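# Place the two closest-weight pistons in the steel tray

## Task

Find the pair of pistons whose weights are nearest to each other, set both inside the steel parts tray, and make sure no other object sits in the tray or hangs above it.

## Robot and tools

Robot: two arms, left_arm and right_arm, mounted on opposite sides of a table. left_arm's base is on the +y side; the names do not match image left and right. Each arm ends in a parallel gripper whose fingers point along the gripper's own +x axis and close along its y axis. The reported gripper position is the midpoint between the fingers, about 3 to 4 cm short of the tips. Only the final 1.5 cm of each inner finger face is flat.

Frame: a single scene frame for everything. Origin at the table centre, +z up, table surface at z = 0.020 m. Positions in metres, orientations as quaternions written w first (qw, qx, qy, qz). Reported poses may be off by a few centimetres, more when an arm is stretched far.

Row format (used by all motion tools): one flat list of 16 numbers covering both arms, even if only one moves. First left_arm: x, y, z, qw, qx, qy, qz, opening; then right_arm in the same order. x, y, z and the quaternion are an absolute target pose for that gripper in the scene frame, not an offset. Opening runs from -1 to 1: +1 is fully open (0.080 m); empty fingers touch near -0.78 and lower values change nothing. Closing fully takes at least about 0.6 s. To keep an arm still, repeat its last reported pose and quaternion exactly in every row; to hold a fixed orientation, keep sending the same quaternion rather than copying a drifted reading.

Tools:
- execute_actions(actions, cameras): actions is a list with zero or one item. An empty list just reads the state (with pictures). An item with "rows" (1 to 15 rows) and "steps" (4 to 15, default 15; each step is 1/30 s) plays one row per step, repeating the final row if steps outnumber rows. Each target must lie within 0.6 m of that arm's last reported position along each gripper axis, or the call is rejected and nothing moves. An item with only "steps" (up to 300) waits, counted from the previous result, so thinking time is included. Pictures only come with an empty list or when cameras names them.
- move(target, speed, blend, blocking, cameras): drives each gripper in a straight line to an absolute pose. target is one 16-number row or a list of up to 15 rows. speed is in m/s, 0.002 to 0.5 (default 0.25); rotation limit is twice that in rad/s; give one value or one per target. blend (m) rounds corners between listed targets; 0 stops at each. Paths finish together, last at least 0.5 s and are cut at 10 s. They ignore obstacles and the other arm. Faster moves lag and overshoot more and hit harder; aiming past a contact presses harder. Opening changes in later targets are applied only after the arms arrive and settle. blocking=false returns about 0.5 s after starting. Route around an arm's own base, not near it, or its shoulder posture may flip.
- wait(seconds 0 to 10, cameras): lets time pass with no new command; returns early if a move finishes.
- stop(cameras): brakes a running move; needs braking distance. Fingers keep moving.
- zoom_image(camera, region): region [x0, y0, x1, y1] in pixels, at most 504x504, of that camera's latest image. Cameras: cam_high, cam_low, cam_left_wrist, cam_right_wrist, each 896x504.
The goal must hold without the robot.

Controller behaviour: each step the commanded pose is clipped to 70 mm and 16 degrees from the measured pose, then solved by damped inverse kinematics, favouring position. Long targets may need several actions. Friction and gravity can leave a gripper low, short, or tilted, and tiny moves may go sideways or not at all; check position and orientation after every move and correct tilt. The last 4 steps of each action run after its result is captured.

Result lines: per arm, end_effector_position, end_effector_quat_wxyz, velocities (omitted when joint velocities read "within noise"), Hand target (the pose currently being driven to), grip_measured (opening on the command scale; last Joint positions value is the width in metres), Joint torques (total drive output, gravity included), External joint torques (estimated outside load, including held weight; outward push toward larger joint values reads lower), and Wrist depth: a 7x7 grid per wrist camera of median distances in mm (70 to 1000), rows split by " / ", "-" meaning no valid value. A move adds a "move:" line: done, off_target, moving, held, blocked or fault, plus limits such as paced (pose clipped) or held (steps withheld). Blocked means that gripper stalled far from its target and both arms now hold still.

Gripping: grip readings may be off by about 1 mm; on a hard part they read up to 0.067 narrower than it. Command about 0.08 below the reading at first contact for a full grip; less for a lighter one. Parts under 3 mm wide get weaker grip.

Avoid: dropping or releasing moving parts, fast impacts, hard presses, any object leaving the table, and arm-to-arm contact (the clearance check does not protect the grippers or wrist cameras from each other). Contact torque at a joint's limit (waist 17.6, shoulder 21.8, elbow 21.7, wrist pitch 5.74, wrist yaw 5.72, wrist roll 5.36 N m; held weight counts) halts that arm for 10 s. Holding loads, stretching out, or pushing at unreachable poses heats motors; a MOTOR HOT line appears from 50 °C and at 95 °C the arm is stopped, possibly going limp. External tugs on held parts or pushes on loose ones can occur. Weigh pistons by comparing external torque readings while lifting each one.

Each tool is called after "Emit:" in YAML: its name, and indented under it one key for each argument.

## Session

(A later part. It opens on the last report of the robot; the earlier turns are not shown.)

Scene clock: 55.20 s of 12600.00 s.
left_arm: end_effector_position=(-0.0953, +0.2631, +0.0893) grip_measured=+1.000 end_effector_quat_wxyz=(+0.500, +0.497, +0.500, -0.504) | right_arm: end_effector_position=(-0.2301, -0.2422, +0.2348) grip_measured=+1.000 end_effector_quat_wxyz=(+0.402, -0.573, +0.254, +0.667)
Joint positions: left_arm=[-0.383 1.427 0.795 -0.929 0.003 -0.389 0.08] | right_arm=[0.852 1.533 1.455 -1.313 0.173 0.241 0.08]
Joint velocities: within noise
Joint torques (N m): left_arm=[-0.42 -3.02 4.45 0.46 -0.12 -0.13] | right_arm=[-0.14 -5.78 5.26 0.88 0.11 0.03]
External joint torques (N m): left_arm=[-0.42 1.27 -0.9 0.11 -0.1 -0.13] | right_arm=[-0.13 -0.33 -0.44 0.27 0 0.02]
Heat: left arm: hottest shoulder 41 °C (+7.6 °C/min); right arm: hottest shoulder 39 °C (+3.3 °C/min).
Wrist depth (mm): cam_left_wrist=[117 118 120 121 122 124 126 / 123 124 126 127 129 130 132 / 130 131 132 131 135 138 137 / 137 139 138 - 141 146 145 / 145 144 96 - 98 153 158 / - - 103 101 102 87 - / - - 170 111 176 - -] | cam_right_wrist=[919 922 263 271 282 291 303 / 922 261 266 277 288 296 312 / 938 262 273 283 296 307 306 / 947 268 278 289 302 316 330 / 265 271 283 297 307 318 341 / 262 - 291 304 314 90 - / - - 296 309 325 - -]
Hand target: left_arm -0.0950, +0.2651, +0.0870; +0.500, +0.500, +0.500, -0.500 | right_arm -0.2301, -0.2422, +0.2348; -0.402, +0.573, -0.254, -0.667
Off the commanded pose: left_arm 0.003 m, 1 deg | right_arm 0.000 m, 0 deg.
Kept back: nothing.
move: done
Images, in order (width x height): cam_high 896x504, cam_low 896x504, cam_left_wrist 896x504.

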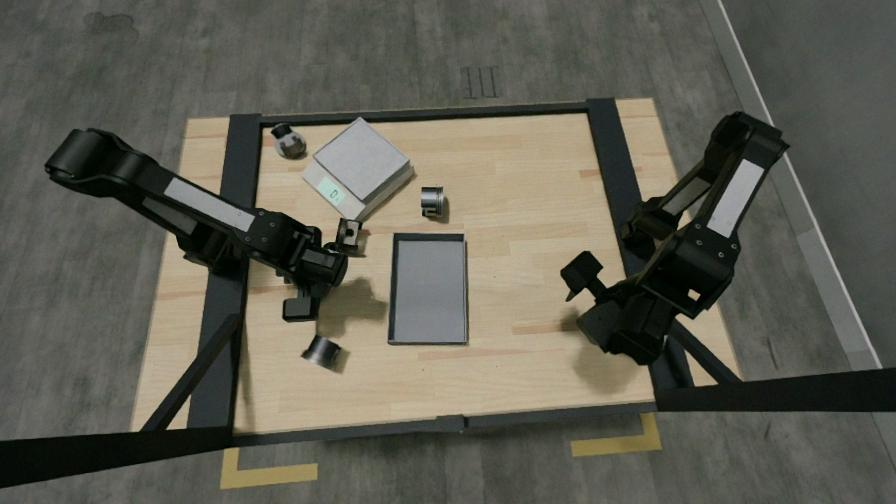

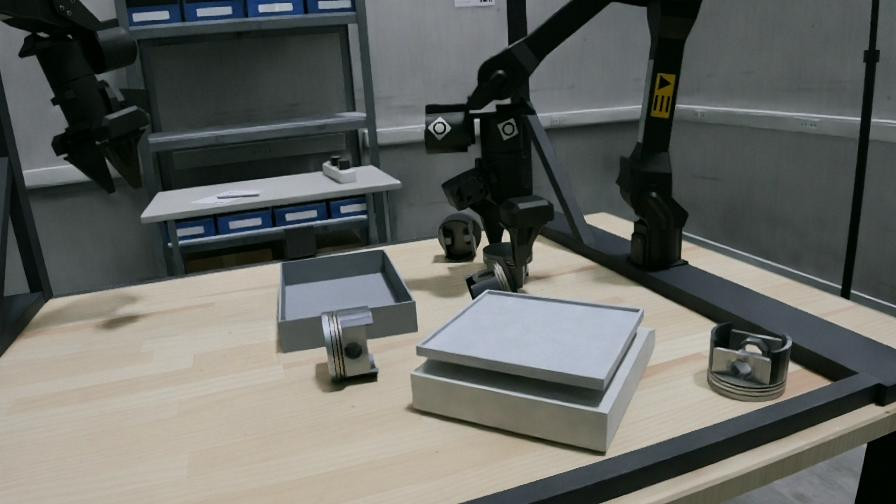

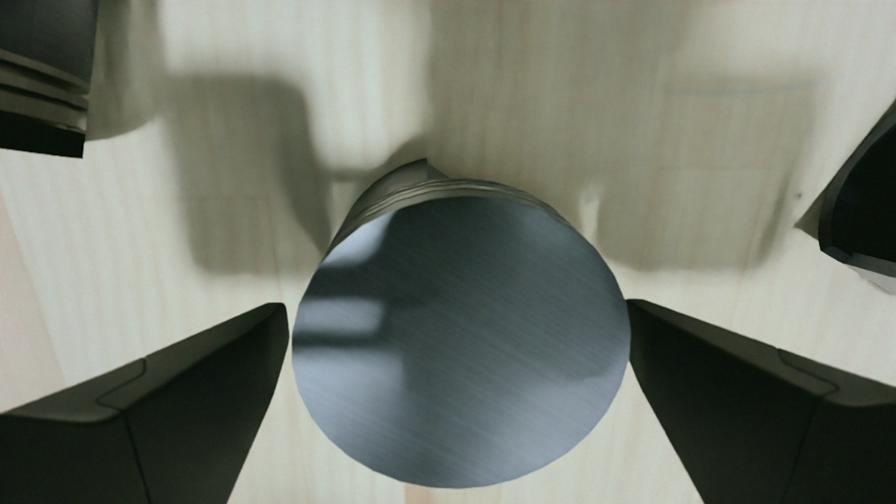

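Emit:
move:
  target:
    - [-0.095, 0.265, 0.16, 0.5, 0.5, 0.5, -0.5, 1, -0.2301, -0.2422, 0.2348, 0.402, -0.573, 0.254, 0.667, 1]
    - [-0.230, 0.244, 0.15, 0.689, 0.159, 0.689, -0.159, 1, -0.2301, -0.2422, 0.2348, 0.402, -0.573, 0.254, 0.667, 1]
  speed: [0.2,0.4]
  blend: [0.01,0]
  cameras: ["cam_left_wrist","cam_high"]

Scene clock: 57.73 s of 12600.00 s.
left_arm: end_effector_position=(-0.2281, +0.2449, +0.1508) grip_measured=+1.000 end_effector_quat_wxyz=(+0.687, +0.159, +0.690, -0.160) | right_arm: end_effector_position=(-0.2301, -0.2422, +0.2348) grip_measured=+1.000 end_effector_quat_wxyz=(+0.402, -0.573, +0.254, +0.667)
Joint positions: left_arm=[-0.77 1.711 1.331 -1.188 0.003 -1.892 0.08] | right_arm=[0.852 1.533 1.455 -1.313 0.173 0.241 0.08]
Joint velocities: within noise
Joint torques (N m): left_arm=[-0.39 -4.73 6.36 0.22 -0.15 -0.12] | right_arm=[-0.01 -5.55 5.29 0.9 0.13 -0.01]
External joint torques (N m): left_arm=[-0.39 2 0.71 -0.07 -0.1 -0.12] | right_arm=[-0.04 -0.13 -0.38 0.3 0.02 -0.02]
Heat: left arm: hottest shoulder 41 °C (+7.3 °C/min); right arm: hottest shoulder 39 °C (+3.1 °C/min).
Wrist depth (mm): cam_left_wrist=[172 173 175 175 177 177 161 / 181 182 184 184 186 187 189 / 192 193 194 191 196 198 200 / 202 203 206 132 205 209 212 / 209 211 214 140 151 218 225 / - - 230 234 235 87 - / - - 249 251 253 - -] | cam_right_wrist=[904 924 263 271 281 289 302 / 922 260 266 278 288 296 313 / 936 262 273 284 295 307 307 / 934 268 279 287 302 315 330 / 266 272 285 296 308 318 338 / 263 - 292 302 315 90 - / - - 296 310 323 - -]
Hand target: left_arm -0.2299, +0.2440, +0.1500; +0.689, +0.159, +0.689, -0.159 | right_arm -0.2301, -0.2422, +0.2348; -0.402, +0.573, -0.254, -0.667
Off the commanded pose: left_arm 0.002 m, 0 deg | right_arm 0.000 m, 0 deg.
Kept back: nothing.
move: done
Images, in order (width x height): cam_high 896x504, cam_left_wrist 896x504.

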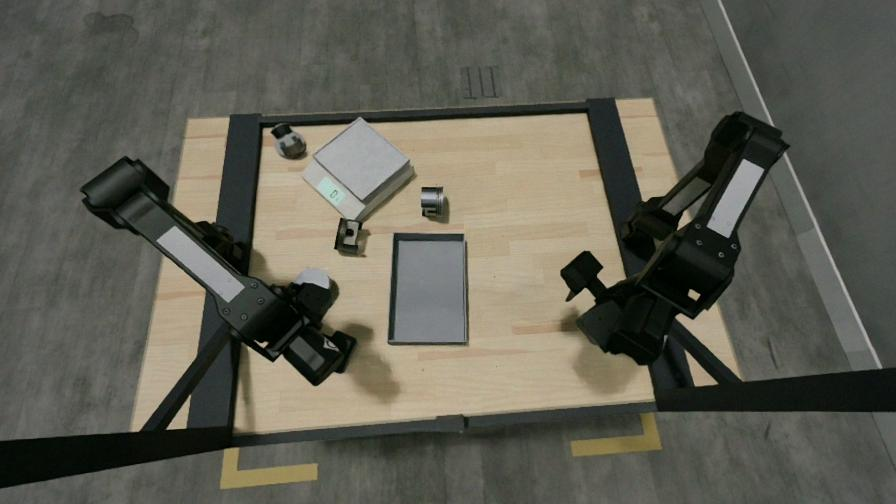

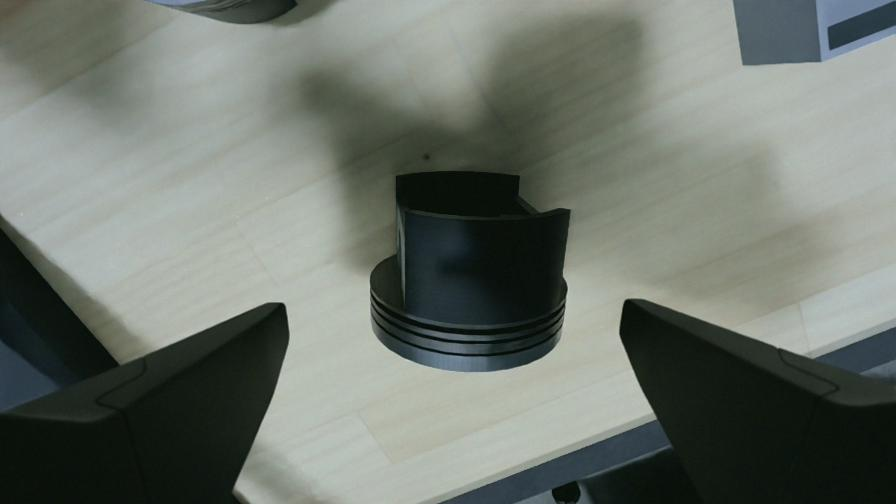

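Emit:
move:
  target:
    - [-0.2325, 0.2385, 0.11, 0.689, 0.159, 0.689, -0.159, 1, -0.2301, -0.2422, 0.2348, 0.402, -0.573, 0.254, 0.667, 1]
    - [-0.2325, 0.2385, 0.078, 0.689, 0.159, 0.689, -0.159, 1, -0.2301, -0.2422, 0.2348, 0.402, -0.573, 0.254, 0.667, 1]
    - [-0.2325, 0.2385, 0.078, 0.689, 0.159, 0.689, -0.159, 0.15, -0.2301, -0.2422, 0.2348, 0.402, -0.573, 0.254, 0.667, 1]
  speed: [0.15,0.1,0.1]
  blend: [0.01,0,0]
  cameras: ["cam_left_wrist"]

Scene clock: 59.60 s of 12600.00 s.
left_arm: end_effector_position=(-0.2351, +0.2368, +0.0830) grip_measured=+0.311 end_effector_quat_wxyz=(+0.686, +0.154, +0.692, -0.164) | right_arm: end_effector_position=(-0.2301, -0.2422, +0.2348) grip_measured=+1.000 end_effector_quat_wxyz=(+0.402, -0.573, +0.254, +0.667)
Joint positions: left_arm=[-0.769 1.808 1.169 -0.914 0 -1.892 0.049] | right_arm=[0.852 1.533 1.455 -1.313 0.173 0.241 0.08]
Joint velocities: within noise
Joint torques (N m): left_arm=[0.12 -5.21 4.07 0.47 -0.06 0.08] | right_arm=[-0.02 -5.69 5.25 0.9 0.15 0.01]
External joint torques (N m): left_arm=[0.13 1.98 -1.31 0.15 -0.01 0.08] | right_arm=[-0.03 -0.22 -0.47 0.29 0.04 0]
Heat: left arm: hottest shoulder 41 °C (+7.0 °C/min); right arm: hottest shoulder 39 °C (+3.0 °C/min).
Wrist depth (mm): cam_left_wrist=[111 112 112 114 115 116 117 / 118 117 119 119 121 122 124 / 123 124 126 127 129 129 131 / 130 131 131 130 135 139 139 / 138 138 103 134 104 146 148 / - - - - - - 156 / - - - - - - -] | cam_right_wrist=[916 940 261 272 282 291 304 / 921 261 267 277 289 295 313 / 927 263 273 284 295 306 306 / 954 267 277 289 303 316 331 / 266 272 284 295 307 317 339 / 262 - 293 304 313 90 - / - - 296 309 323 - -]
Hand target: left_arm -0.2325, +0.2385, +0.0782; +0.689, +0.159, +0.689, -0.159 | right_arm -0.2301, -0.2422, +0.2348; -0.402, +0.573, -0.254, -0.667
Off the commanded pose: left_arm 0.006 m, 1 deg | right_arm 0.000 m, 0 deg.
Kept back: nothing.
move: done
Images, in order (width x height): cam_left_wrist 896x504.

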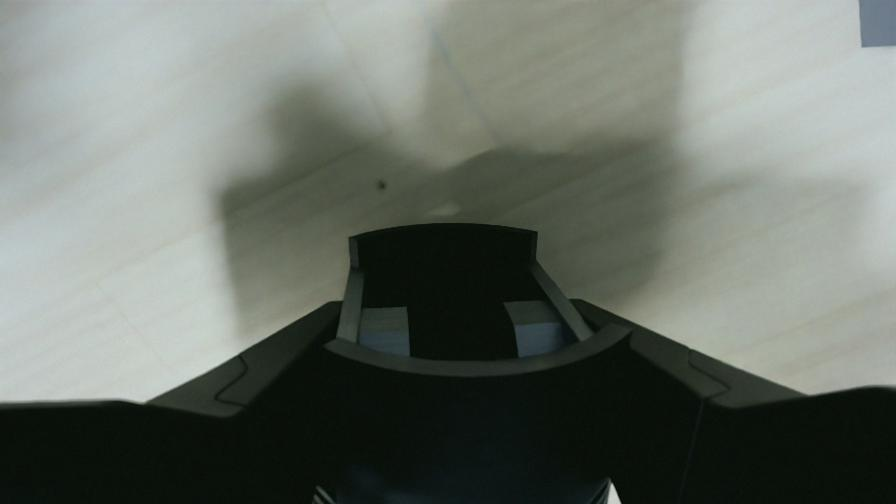

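Emit:
move:
  target:
    - [-0.2325, 0.2385, 0.19, 0.689, 0.159, 0.689, -0.159, 0.15, -0.2301, -0.2422, 0.2348, 0.402, -0.573, 0.254, 0.667, 1]
    - [0.212, 0.157, 0.20, 0.689, 0.159, 0.689, -0.159, 0.15, -0.2301, -0.2422, 0.2348, 0.402, -0.573, 0.254, 0.667, 1]
    - [0.212, 0.157, 0.158, 0.689, 0.159, 0.689, -0.159, 0.15, -0.2301, -0.2422, 0.2348, 0.402, -0.573, 0.254, 0.667, 1]
    - [0.212, 0.157, 0.1405, 0.689, 0.159, 0.689, -0.159, 0.15, -0.2301, -0.2422, 0.2348, 0.402, -0.573, 0.254, 0.667, 1]
  speed: [0.2,0.3,0.2,0.05]
  blend: [0.04,0.02,0.005,0]
  cameras: ["cam_left_wrist","cam_low","cam_high"]

Emit:
zoom_image:
  camera: "cam_high"
  region: [300, 160, 360, 220]

Scene clock: 62.73 s of 12600.00 s.
left_arm: end_effector_position=(+0.2139, +0.1568, +0.1466) grip_measured=+0.311 end_effector_quat_wxyz=(+0.693, +0.154, +0.686, -0.159) | right_arm: end_effector_position=(-0.2301, -0.2422, +0.2348) grip_measured=+1.000 end_effector_quat_wxyz=(+0.402, -0.573, +0.254, +0.667)
Joint positions: left_arm=[0.639 1.99 1.675 -1.243 -0.003 -0.49 0.049] | right_arm=[0.852 1.533 1.455 -1.313 0.173 0.241 0.08]
Joint velocities: within noise
Joint torques (N m): left_arm=[-0.3 -7.19 4.11 0.86 0.08 0.14] | right_arm=[-0.17 -5.75 5.18 0.9 0.14 0.05]
External joint torques (N m): left_arm=[-0.33 1.85 -1.74 0.47 0.12 0.14] | right_arm=[-0.19 -0.31 -0.52 0.29 0.02 0.04]
Heat: left arm: hottest shoulder 41 °C (+7.0 °C/min); right arm: hottest shoulder 39 °C (+3.0 °C/min).
Wrist depth (mm): cam_left_wrist=[165 165 112 117 170 173 176 / 174 171 119 119 121 181 185 / 184 125 125 127 129 131 194 / 194 131 131 130 134 138 205 / 206 136 103 134 100 145 217 / - - - - - - 227 / - - - - - - -] | cam_right_wrist=[913 924 262 271 281 291 304 / 919 261 268 278 287 294 312 / 954 262 273 283 293 308 305 / 944 267 278 289 303 314 329 / 265 271 285 296 307 320 338 / 262 - 291 304 315 90 - / - - 297 311 323 - -]
Hand target: left_arm +0.2120, +0.1571, +0.1406; +0.689, +0.159, +0.689, -0.159 | right_arm -0.2301, -0.2422, +0.2348; -0.402, +0.573, -0.254, -0.667
Off the commanded pose: left_arm 0.006 m, 1 deg | right_arm 0.000 m, 0 deg.
Kept back: nothing.
move: done
Images, in order (width x height): cam_high 896x504, cam_low 896x504, cam_left_wrist 896x504.

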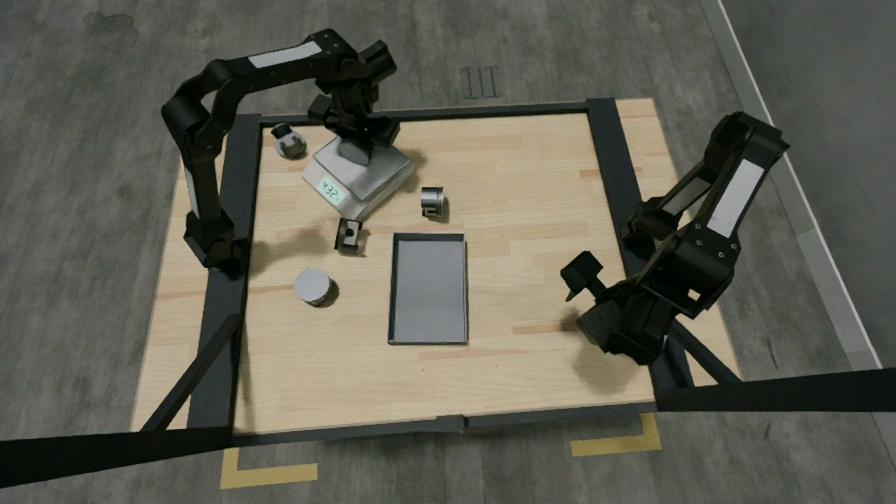

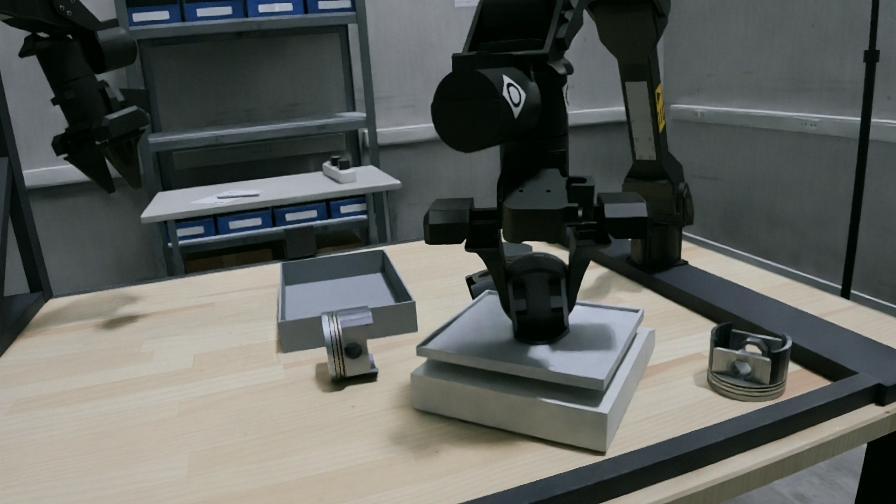

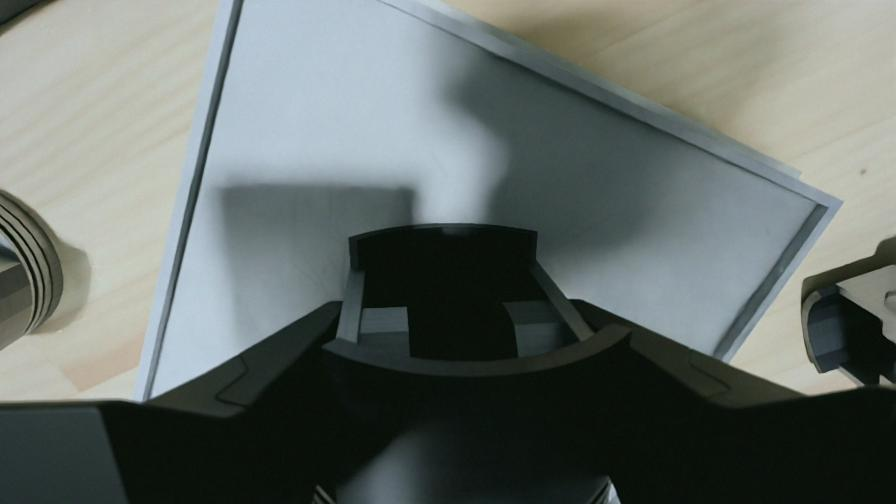

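Scaled by 8.400.

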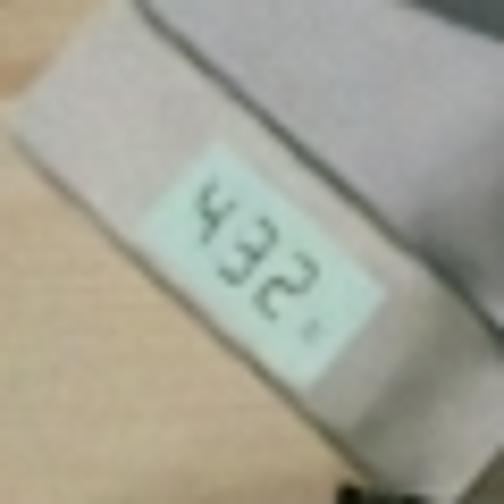

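Emit:
move:
  target:
    - [0.212, 0.157, 0.142, 0.689, 0.159, 0.689, -0.159, 0.7, -0.2301, -0.2422, 0.2348, 0.402, -0.573, 0.254, 0.667, 1]
  cameras: ["cam_left_wrist","cam_high"]

Emit:
zoom_image:
  camera: "cam_high"
  region: [300, 160, 360, 220]

Scene clock: 63.67 s of 12600.00 s.
left_arm: end_effector_position=(+0.2140, +0.1564, +0.1459) grip_measured=+0.697 end_effector_quat_wxyz=(+0.694, +0.154, +0.685, -0.160) | right_arm: end_effector_position=(-0.2301, -0.2422, +0.2348) grip_measured=+1.000 end_effector_quat_wxyz=(+0.402, -0.573, +0.254, +0.667)
Joint positions: left_arm=[0.639 1.99 1.672 -1.239 -0.002 -0.49 0.066] | right_arm=[0.852 1.533 1.455 -1.313 0.173 0.241 0.08]
Joint velocities: within noise
Joint torques (N m): left_arm=[-0.3 -7.28 4.89 0.29 0.06 0.15] | right_arm=[0.02 -5.68 5.39 0.91 0.16 0.04]
External joint torques (N m): left_arm=[-0.31 1.64 -0.85 -0.06 0.09 0.15] | right_arm=[0.03 -0.32 -0.3 0.28 0.04 0.03]
Heat: left arm: hottest shoulder 41 °C (+7.0 °C/min); right arm: hottest shoulder 39 °C (+3.0 °C/min).
Wrist depth (mm): cam_left_wrist=[164 164 111 133 170 172 175 / 173 119 118 117 120 179 184 / 182 124 123 126 127 129 191 / 193 130 130 128 133 135 203 / 204 135 136 130 104 143 215 / - - - - - - - / - - - - - - -] | cam_right_wrist=[898 937 262 273 280 292 304 / 922 261 266 277 288 296 312 / 924 262 273 284 295 308 306 / 933 268 279 288 300 315 331 / 266 271 285 295 307 318 339 / 262 - 292 303 314 90 - / - - 296 310 324 - -]
Hand target: left_arm +0.2120, +0.1570, +0.1421; +0.689, +0.159, +0.689, -0.159 | right_arm -0.2301, -0.2422, +0.2348; -0.402, +0.573, -0.254, -0.667
Off the commanded pose: left_arm 0.004 m, 1 deg | right_arm 0.000 m, 0 deg.
Kept back: nothing.
move: done
Images, in order (width x height): cam_high 896x504, cam_left_wrist 896x504.

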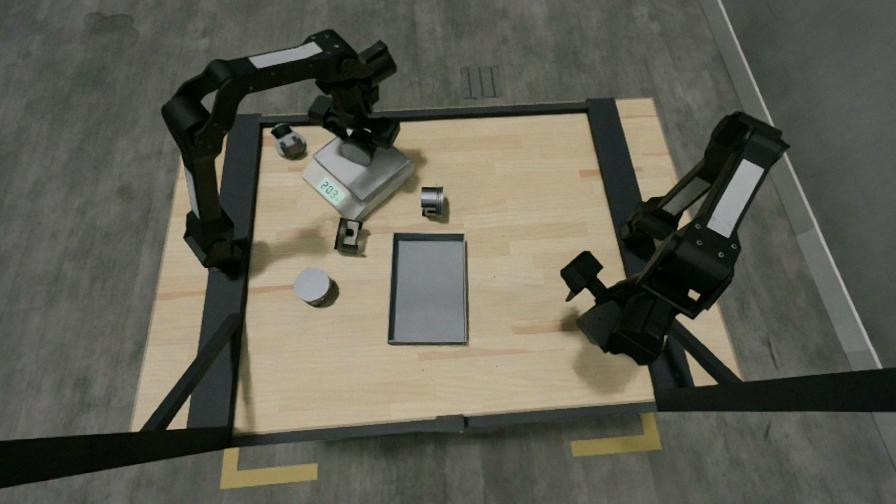

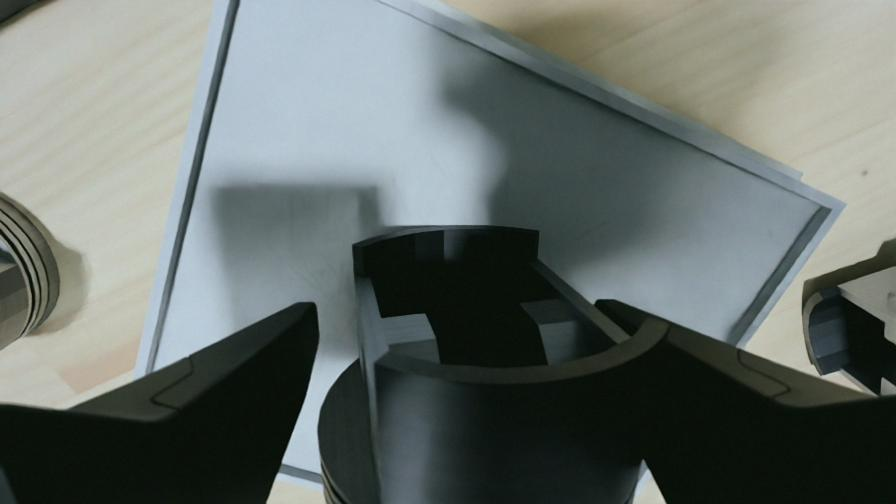

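Scaled by 8.400.

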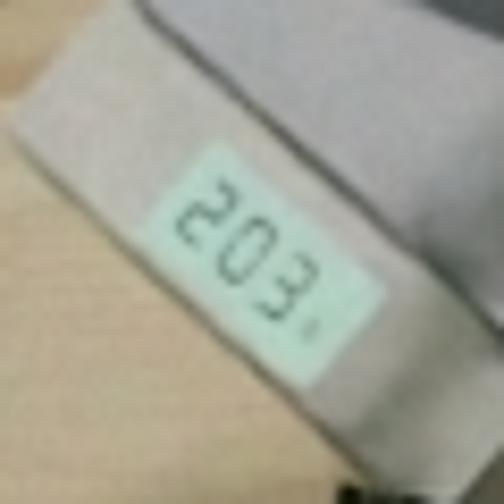

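Emit:
move:
  target:
    - [0.212, 0.157, 0.142, 0.689, 0.159, 0.689, -0.159, 1, -0.2301, -0.2422, 0.2348, 0.402, -0.573, 0.254, 0.667, 1]
    - [0.212, 0.157, 0.21, 0.689, 0.159, 0.689, -0.159, 1, -0.2301, -0.2422, 0.2348, 0.402, -0.573, 0.254, 0.667, 1]
  speed: 0.15
  cameras: ["cam_left_wrist","cam_high"]

Emit:
zoom_image:
  camera: "cam_high"
  region: [300, 160, 360, 220]

Scene clock: 65.60 s of 12600.00 s.
left_arm: end_effector_position=(+0.2118, +0.1594, +0.2118) grip_measured=+1.000 end_effector_quat_wxyz=(+0.691, +0.156, +0.688, -0.157) | right_arm: end_effector_position=(-0.2301, -0.2422, +0.2348) grip_measured=+1.000 end_effector_quat_wxyz=(+0.402, -0.573, +0.254, +0.667)
Joint positions: left_arm=[0.639 2 1.948 -1.515 -0.002 -0.49 0.08] | right_arm=[0.852 1.533 1.455 -1.313 0.173 0.241 0.08]
Joint velocities: within noise
Joint torques (N m): left_arm=[-0.29 -6.7 6.36 0.28 0.06 0.14] | right_arm=[-0.1 -5.61 5.19 0.91 0.13 -0.01]
External joint torques (N m): left_arm=[-0.29 2.2 0.7 -0.08 0.09 0.14] | right_arm=[-0.09 -0.19 -0.49 0.31 0.01 -0.02]
Heat: left arm: hottest shoulder 41 °C (+7.0 °C/min); right arm: hottest shoulder 39 °C (+3.0 °C/min).
Wrist depth (mm): cam_left_wrist=[207 225 174 176 230 234 235 / 234 236 181 181 186 243 249 / 231 249 190 188 194 255 261 / 234 261 200 127 205 274 217 / 277 273 151 136 213 286 219 / - - 302 266 233 87 - / - - 325 324 323 - -] | cam_right_wrist=[901 926 261 271 281 292 303 / 908 260 267 278 289 294 312 / 938 264 273 283 294 307 306 / 946 268 279 289 301 316 332 / 266 271 285 294 307 320 339 / 262 - 292 305 315 90 - / - - 296 309 324 - -]
Hand target: left_arm +0.2119, +0.1570, +0.2099; +0.689, +0.159, +0.689, -0.159 | right_arm -0.2301, -0.2422, +0.2348; -0.402, +0.573, -0.254, -0.667
Off the commanded pose: left_arm 0.003 m, 0 deg | right_arm 0.000 m, 0 deg.
Kept back: nothing.
move: done
Images, in order (width x height): cam_high 896x504, cam_left_wrist 896x504.

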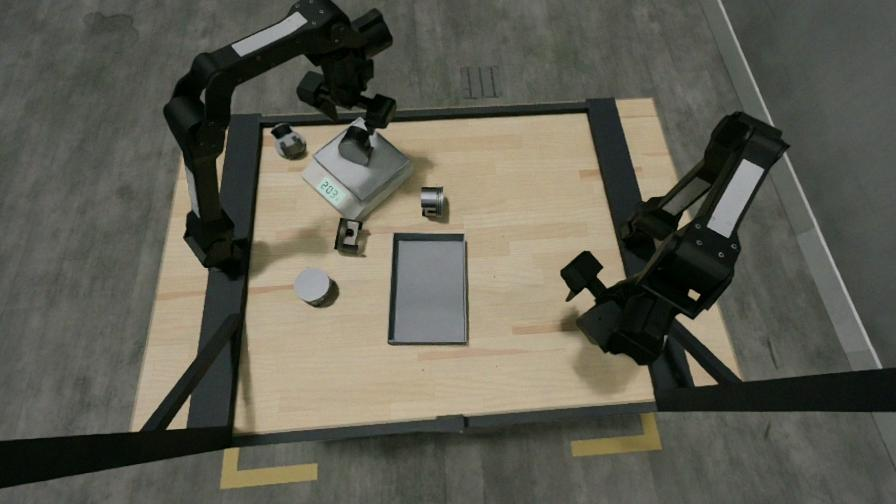

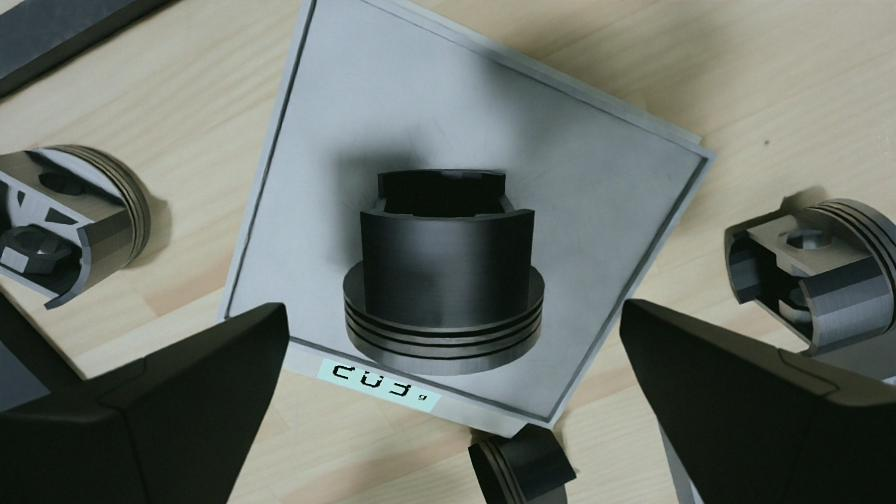

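Scaled by 8.400.

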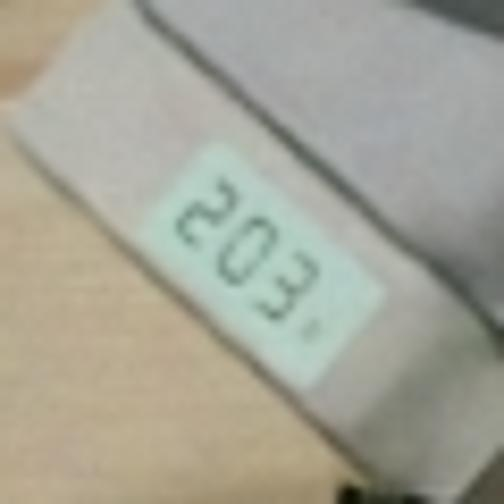

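Emit:
move:
  target:
    - [0.211, 0.161, 0.142, 0.689, 0.159, 0.689, -0.159, 1, -0.2301, -0.2422, 0.2348, 0.402, -0.573, 0.254, 0.667, 1]
    - [0.211, 0.161, 0.142, 0.689, 0.159, 0.689, -0.159, 0.15, -0.2301, -0.2422, 0.2348, 0.402, -0.573, 0.254, 0.667, 1]
    - [0.19, 0.155, 0.19, 0.689, 0.159, 0.689, -0.159, 0.15, -0.2301, -0.2422, 0.2348, 0.402, -0.573, 0.254, 0.667, 1]
    - [-0.04, 0.045, 0.16, 0.689, 0.159, 0.689, -0.159, 0.15, -0.2301, -0.2422, 0.2348, 0.402, -0.573, 0.254, 0.667, 1]
  speed: [0.15,0.1,0.2,0.3]
  blend: [0,0,0.03,0]

Scene clock: 70.10 s of 12600.00 s.
left_arm: end_effector_position=(-0.0411, +0.0475, +0.1601) grip_measured=+0.293 end_effector_quat_wxyz=(+0.688, +0.162, +0.689, -0.161) | right_arm: end_effector_position=(-0.2301, -0.2422, +0.2348) grip_measured=+1.000 end_effector_quat_wxyz=(+0.402, -0.573, +0.254, +0.667)
Joint positions: left_arm=[-0.063 2.158 1.981 -1.396 0.002 -1.178 0.048] | right_arm=[0.852 1.533 1.455 -1.313 0.173 0.241 0.08]
Joint velocities: within noise
Joint torques (N m): left_arm=[0.2 -8.11 7.05 0.22 -0.11 -0.14] | right_arm=[-0.01 -5.72 5.26 0.9 0.14 0.02]
External joint torques (N m): left_arm=[0.2 1.9 1.33 -0.11 -0.06 -0.14] | right_arm=[0 -0.28 -0.44 0.29 0.02 0.01]
Heat: left arm: hottest shoulder 42 °C (+8.1 °C/min); right arm: hottest shoulder 39 °C (+2.0 °C/min).
Wrist depth (mm): cam_left_wrist=[177 178 179 178 179 177 183 / 187 188 187 186 187 186 192 / 193 199 193 197 198 196 204 / 201 210 208 124 211 209 216 / 199 221 120 126 100 223 231 / 231 - - 114 88 - 241 / - - - - - - -] | cam_right_wrist=[914 918 262 271 282 291 303 / 935 261 267 277 289 295 313 / 949 263 273 283 296 307 306 / 942 267 278 289 304 314 331 / 266 269 285 295 308 318 340 / 262 - 293 303 314 90 - / - - 296 309 323 - -]
Hand target: left_arm -0.0400, +0.0450, +0.1600; +0.689, +0.159, +0.689, -0.159 | right_arm -0.2301, -0.2422, +0.2348; -0.402, +0.573, -0.254, -0.667
Off the commanded pose: left_arm 0.003 m, 0 deg | right_arm 0.000 m, 0 deg.
Kept back: nothing.
move: done; blend cut to 0.0264 m at target 3

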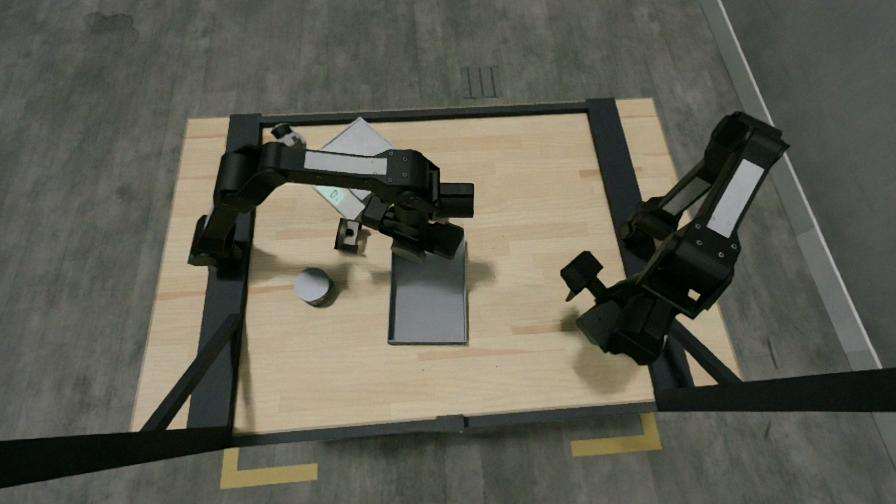

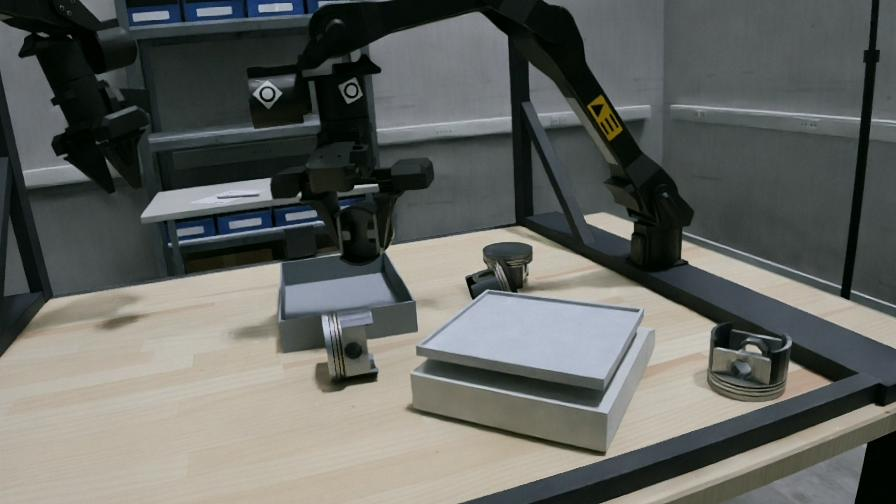

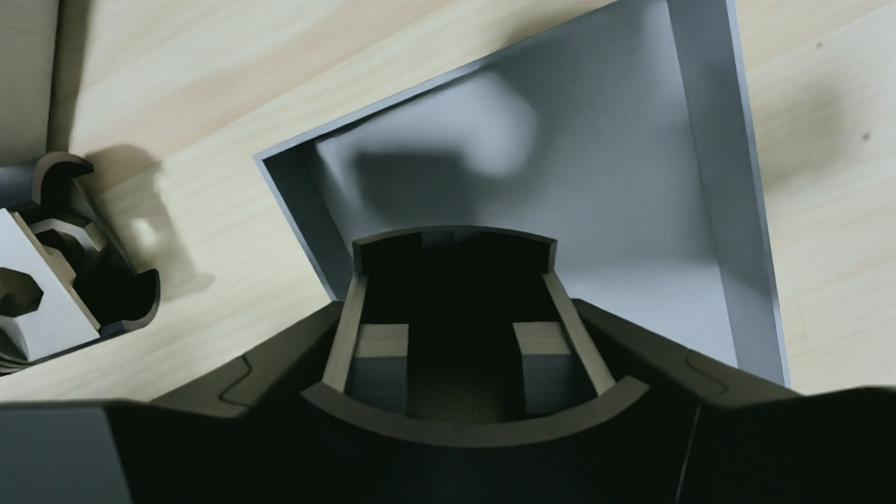

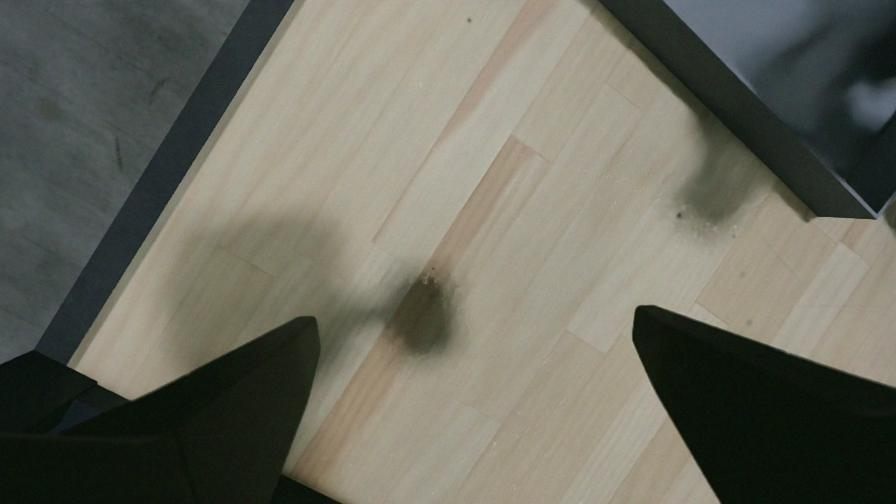

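Emit:
move:
  target:
    - [-0.042, 0.030, 0.105, 0.689, 0.159, 0.689, -0.159, 0.15, -0.2301, -0.2422, 0.2348, 0.402, -0.573, 0.254, 0.667, 1]
    - [-0.042, 0.030, 0.08, 0.689, 0.159, 0.689, -0.159, 0.15, -0.2301, -0.2422, 0.2348, 0.402, -0.573, 0.254, 0.667, 1]
  speed: [0.15,0.06]
  blend: [0.005,0]
  cameras: ["cam_left_wrist","cam_low"]

Emit:
zoom_image:
  camera: "cam_low"
  region: [230, 180, 450, 360]

Scene clock: 71.60 s of 12600.00 s.
left_arm: end_effector_position=(-0.0423, +0.0277, +0.0853) grip_measured=+0.293 end_effector_quat_wxyz=(+0.689, +0.155, +0.688, -0.165) | right_arm: end_effector_position=(-0.2301, -0.2422, +0.2348) grip_measured=+1.000 end_effector_quat_wxyz=(+0.402, -0.573, +0.254, +0.667)
Joint positions: left_arm=[-0.062 2.25 1.833 -1.138 0.002 -1.181 0.048] | right_arm=[0.852 1.533 1.455 -1.313 0.173 0.241 0.08]
Joint velocities: within noise
Joint torques (N m): left_arm=[-0.06 -8.73 4.56 0.39 -0.1 -0.11] | right_arm=[-0.05 -5.77 5.39 0.95 0.13 -0.01]
External joint torques (N m): left_arm=[-0.09 1.85 -1.12 0.05 -0.04 -0.11] | right_arm=[-0.06 -0.33 -0.31 0.34 0.02 -0.02]
Heat: left arm: hottest shoulder 42 °C (+7.0 °C/min); right arm: hottest shoulder 39 °C (+2.0 °C/min).
Wrist depth (mm): cam_left_wrist=[109 109 110 111 110 112 91 / - 115 116 115 117 116 84 / 120 120 120 122 122 124 107 / - 124 127 121 130 131 111 / - 114 120 127 100 139 116 / - - - 114 88 - 131 / - - - - - - -] | cam_right_wrist=[916 922 262 271 282 291 299 / 930 261 267 278 290 295 310 / 945 262 273 283 295 306 305 / 948 267 278 288 303 316 331 / 265 271 284 296 306 318 340 / 264 - 293 303 314 90 - / - - 296 309 322 - -]
Hand target: left_arm -0.0419, +0.0300, +0.0801; +0.689, +0.159, +0.689, -0.159 | right_arm -0.2301, -0.2422, +0.2348; -0.402, +0.573, -0.254, -0.667
Off the commanded pose: left_arm 0.006 m, 1 deg | right_arm 0.000 m, 0 deg.
Kept back: nothing.
move: done
Images, in order (width x height): cam_low 896x504, cam_left_wrist 896x504.

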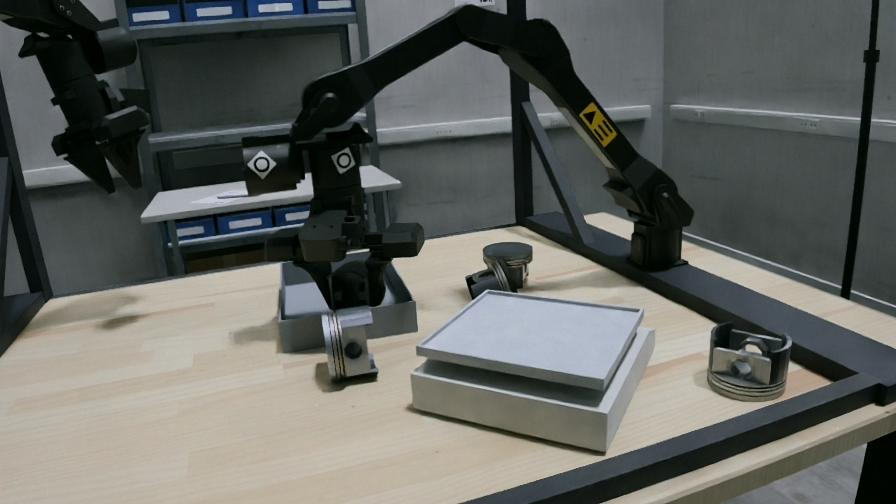

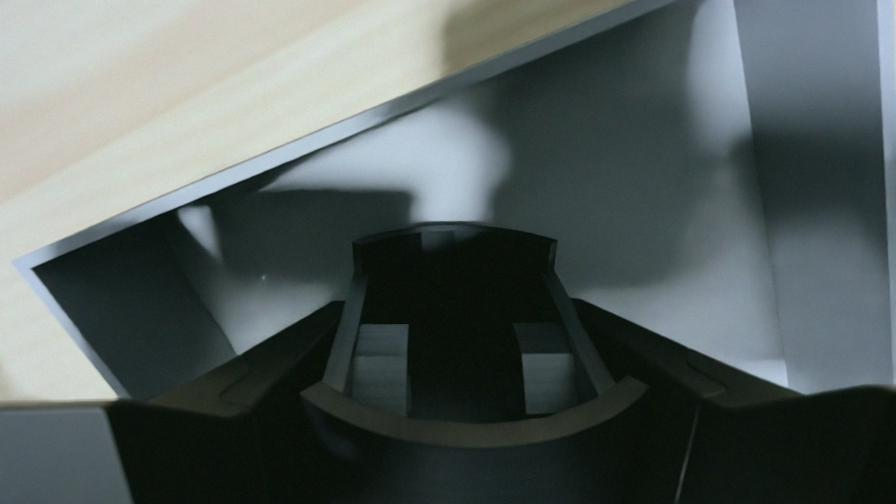

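Scaled by 2.291.

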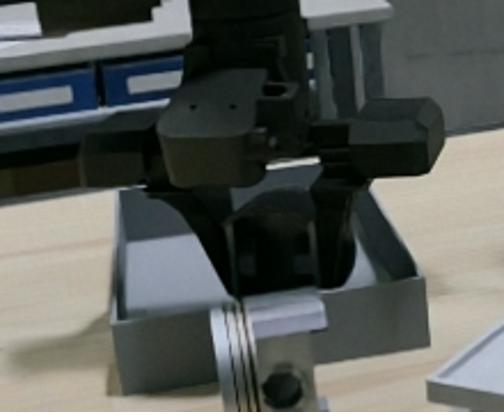

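Emit:
move:
  target:
    - [-0.042, 0.030, 0.08, 0.689, 0.159, 0.689, -0.159, 0.85, -0.2301, -0.2422, 0.2348, 0.402, -0.573, 0.254, 0.667, 1]
    - [-0.042, 0.030, 0.15, 0.689, 0.159, 0.689, -0.159, 0.85, -0.2301, -0.2422, 0.2348, 0.402, -0.573, 0.254, 0.667, 1]
  speed: [0.1,0.2]
  cameras: ["cam_left_wrist","cam_low","cam_high"]

Scene clock: 73.43 s of 12600.00 s.
left_arm: end_effector_position=(-0.0418, +0.0313, +0.1482) grip_measured=+0.847 end_effector_quat_wxyz=(+0.688, +0.162, +0.689, -0.158) | right_arm: end_effector_position=(-0.2301, -0.2422, +0.2348) grip_measured=+1.000 end_effector_quat_wxyz=(+0.402, -0.573, +0.254, +0.667)
Joint positions: left_arm=[-0.062 2.238 2.062 -1.401 0 -1.182 0.073] | right_arm=[0.852 1.533 1.455 -1.313 0.173 0.241 0.08]
Joint velocities: within noise
Joint torques (N m): left_arm=[-0.03 -9.48 6.37 0.22 -0.04 -0.11] | right_arm=[0.06 -5.73 5.17 0.87 0.11 0.04]
External joint torques (N m): left_arm=[-0.01 0.97 0.67 -0.1 0.01 -0.11] | right_arm=[0.05 -0.34 -0.5 0.25 0 0.03]
Heat: left arm: hottest shoulder 43 °C (+8.1 °C/min); right arm: hottest shoulder 39 °C (+2.0 °C/min).
Wrist depth (mm): cam_left_wrist=[167 167 168 168 167 168 170 / 175 176 175 175 176 176 180 / 186 184 183 181 187 185 190 / 195 198 126 153 197 196 202 / 197 208 128 136 205 187 216 / - - 201 226 225 - - / - - 242 237 241 - -] | cam_right_wrist=[899 913 262 271 282 291 301 / 923 260 267 276 289 295 311 / 930 263 273 283 296 308 306 / 928 267 277 290 302 315 332 / 266 270 284 297 308 317 338 / 262 - 293 302 315 90 - / - - 295 310 324 - -]
Hand target: left_arm -0.0420, +0.0300, +0.1499; +0.689, +0.159, +0.689, -0.159 | right_arm -0.2301, -0.2422, +0.2348; -0.402, +0.573, -0.254, -0.667
Off the commanded pose: left_arm 0.002 m, 0 deg | right_arm 0.000 m, 0 deg.
Kept back: nothing.
move: done
Images, in order (width x height): cam_high 896x504, cam_low 896x504, cam_left_wrist 896x504.

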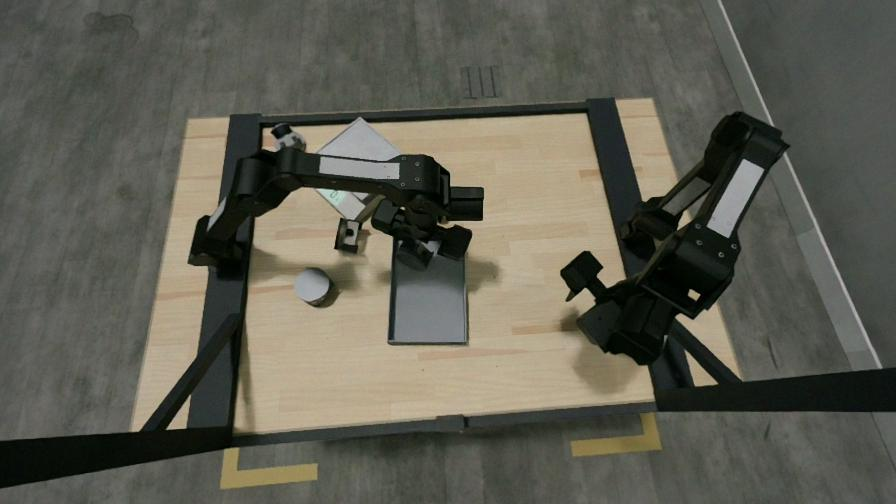

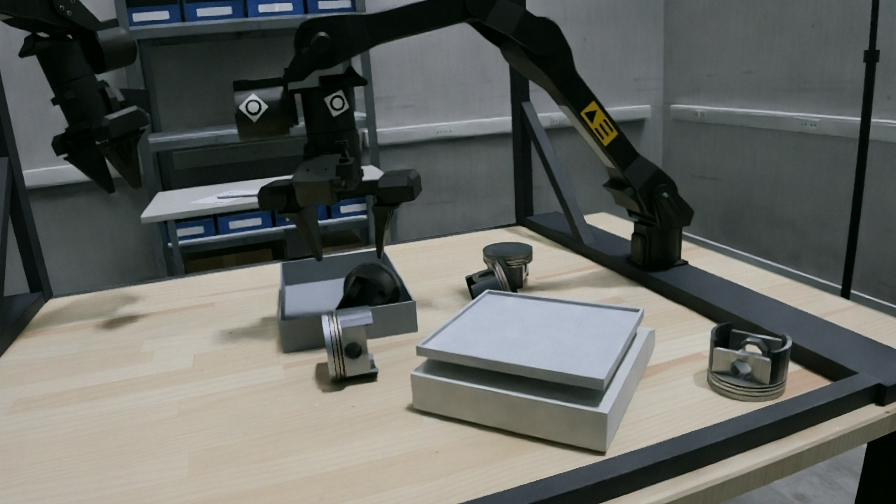

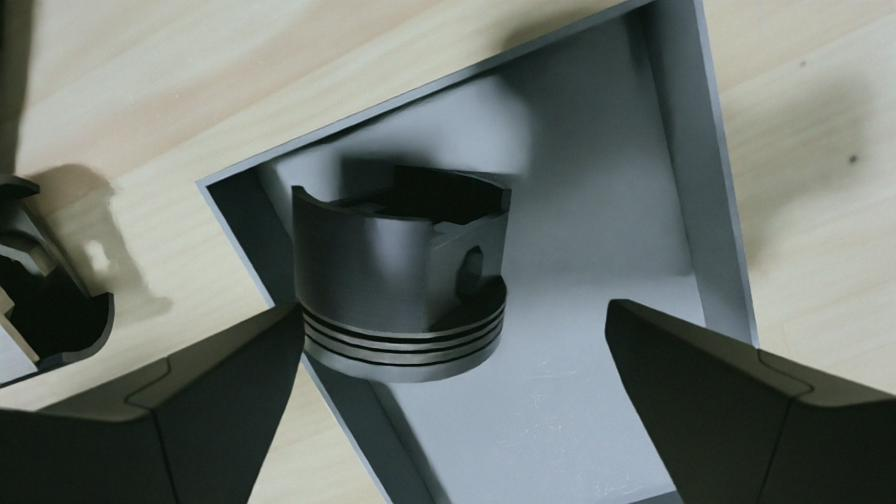

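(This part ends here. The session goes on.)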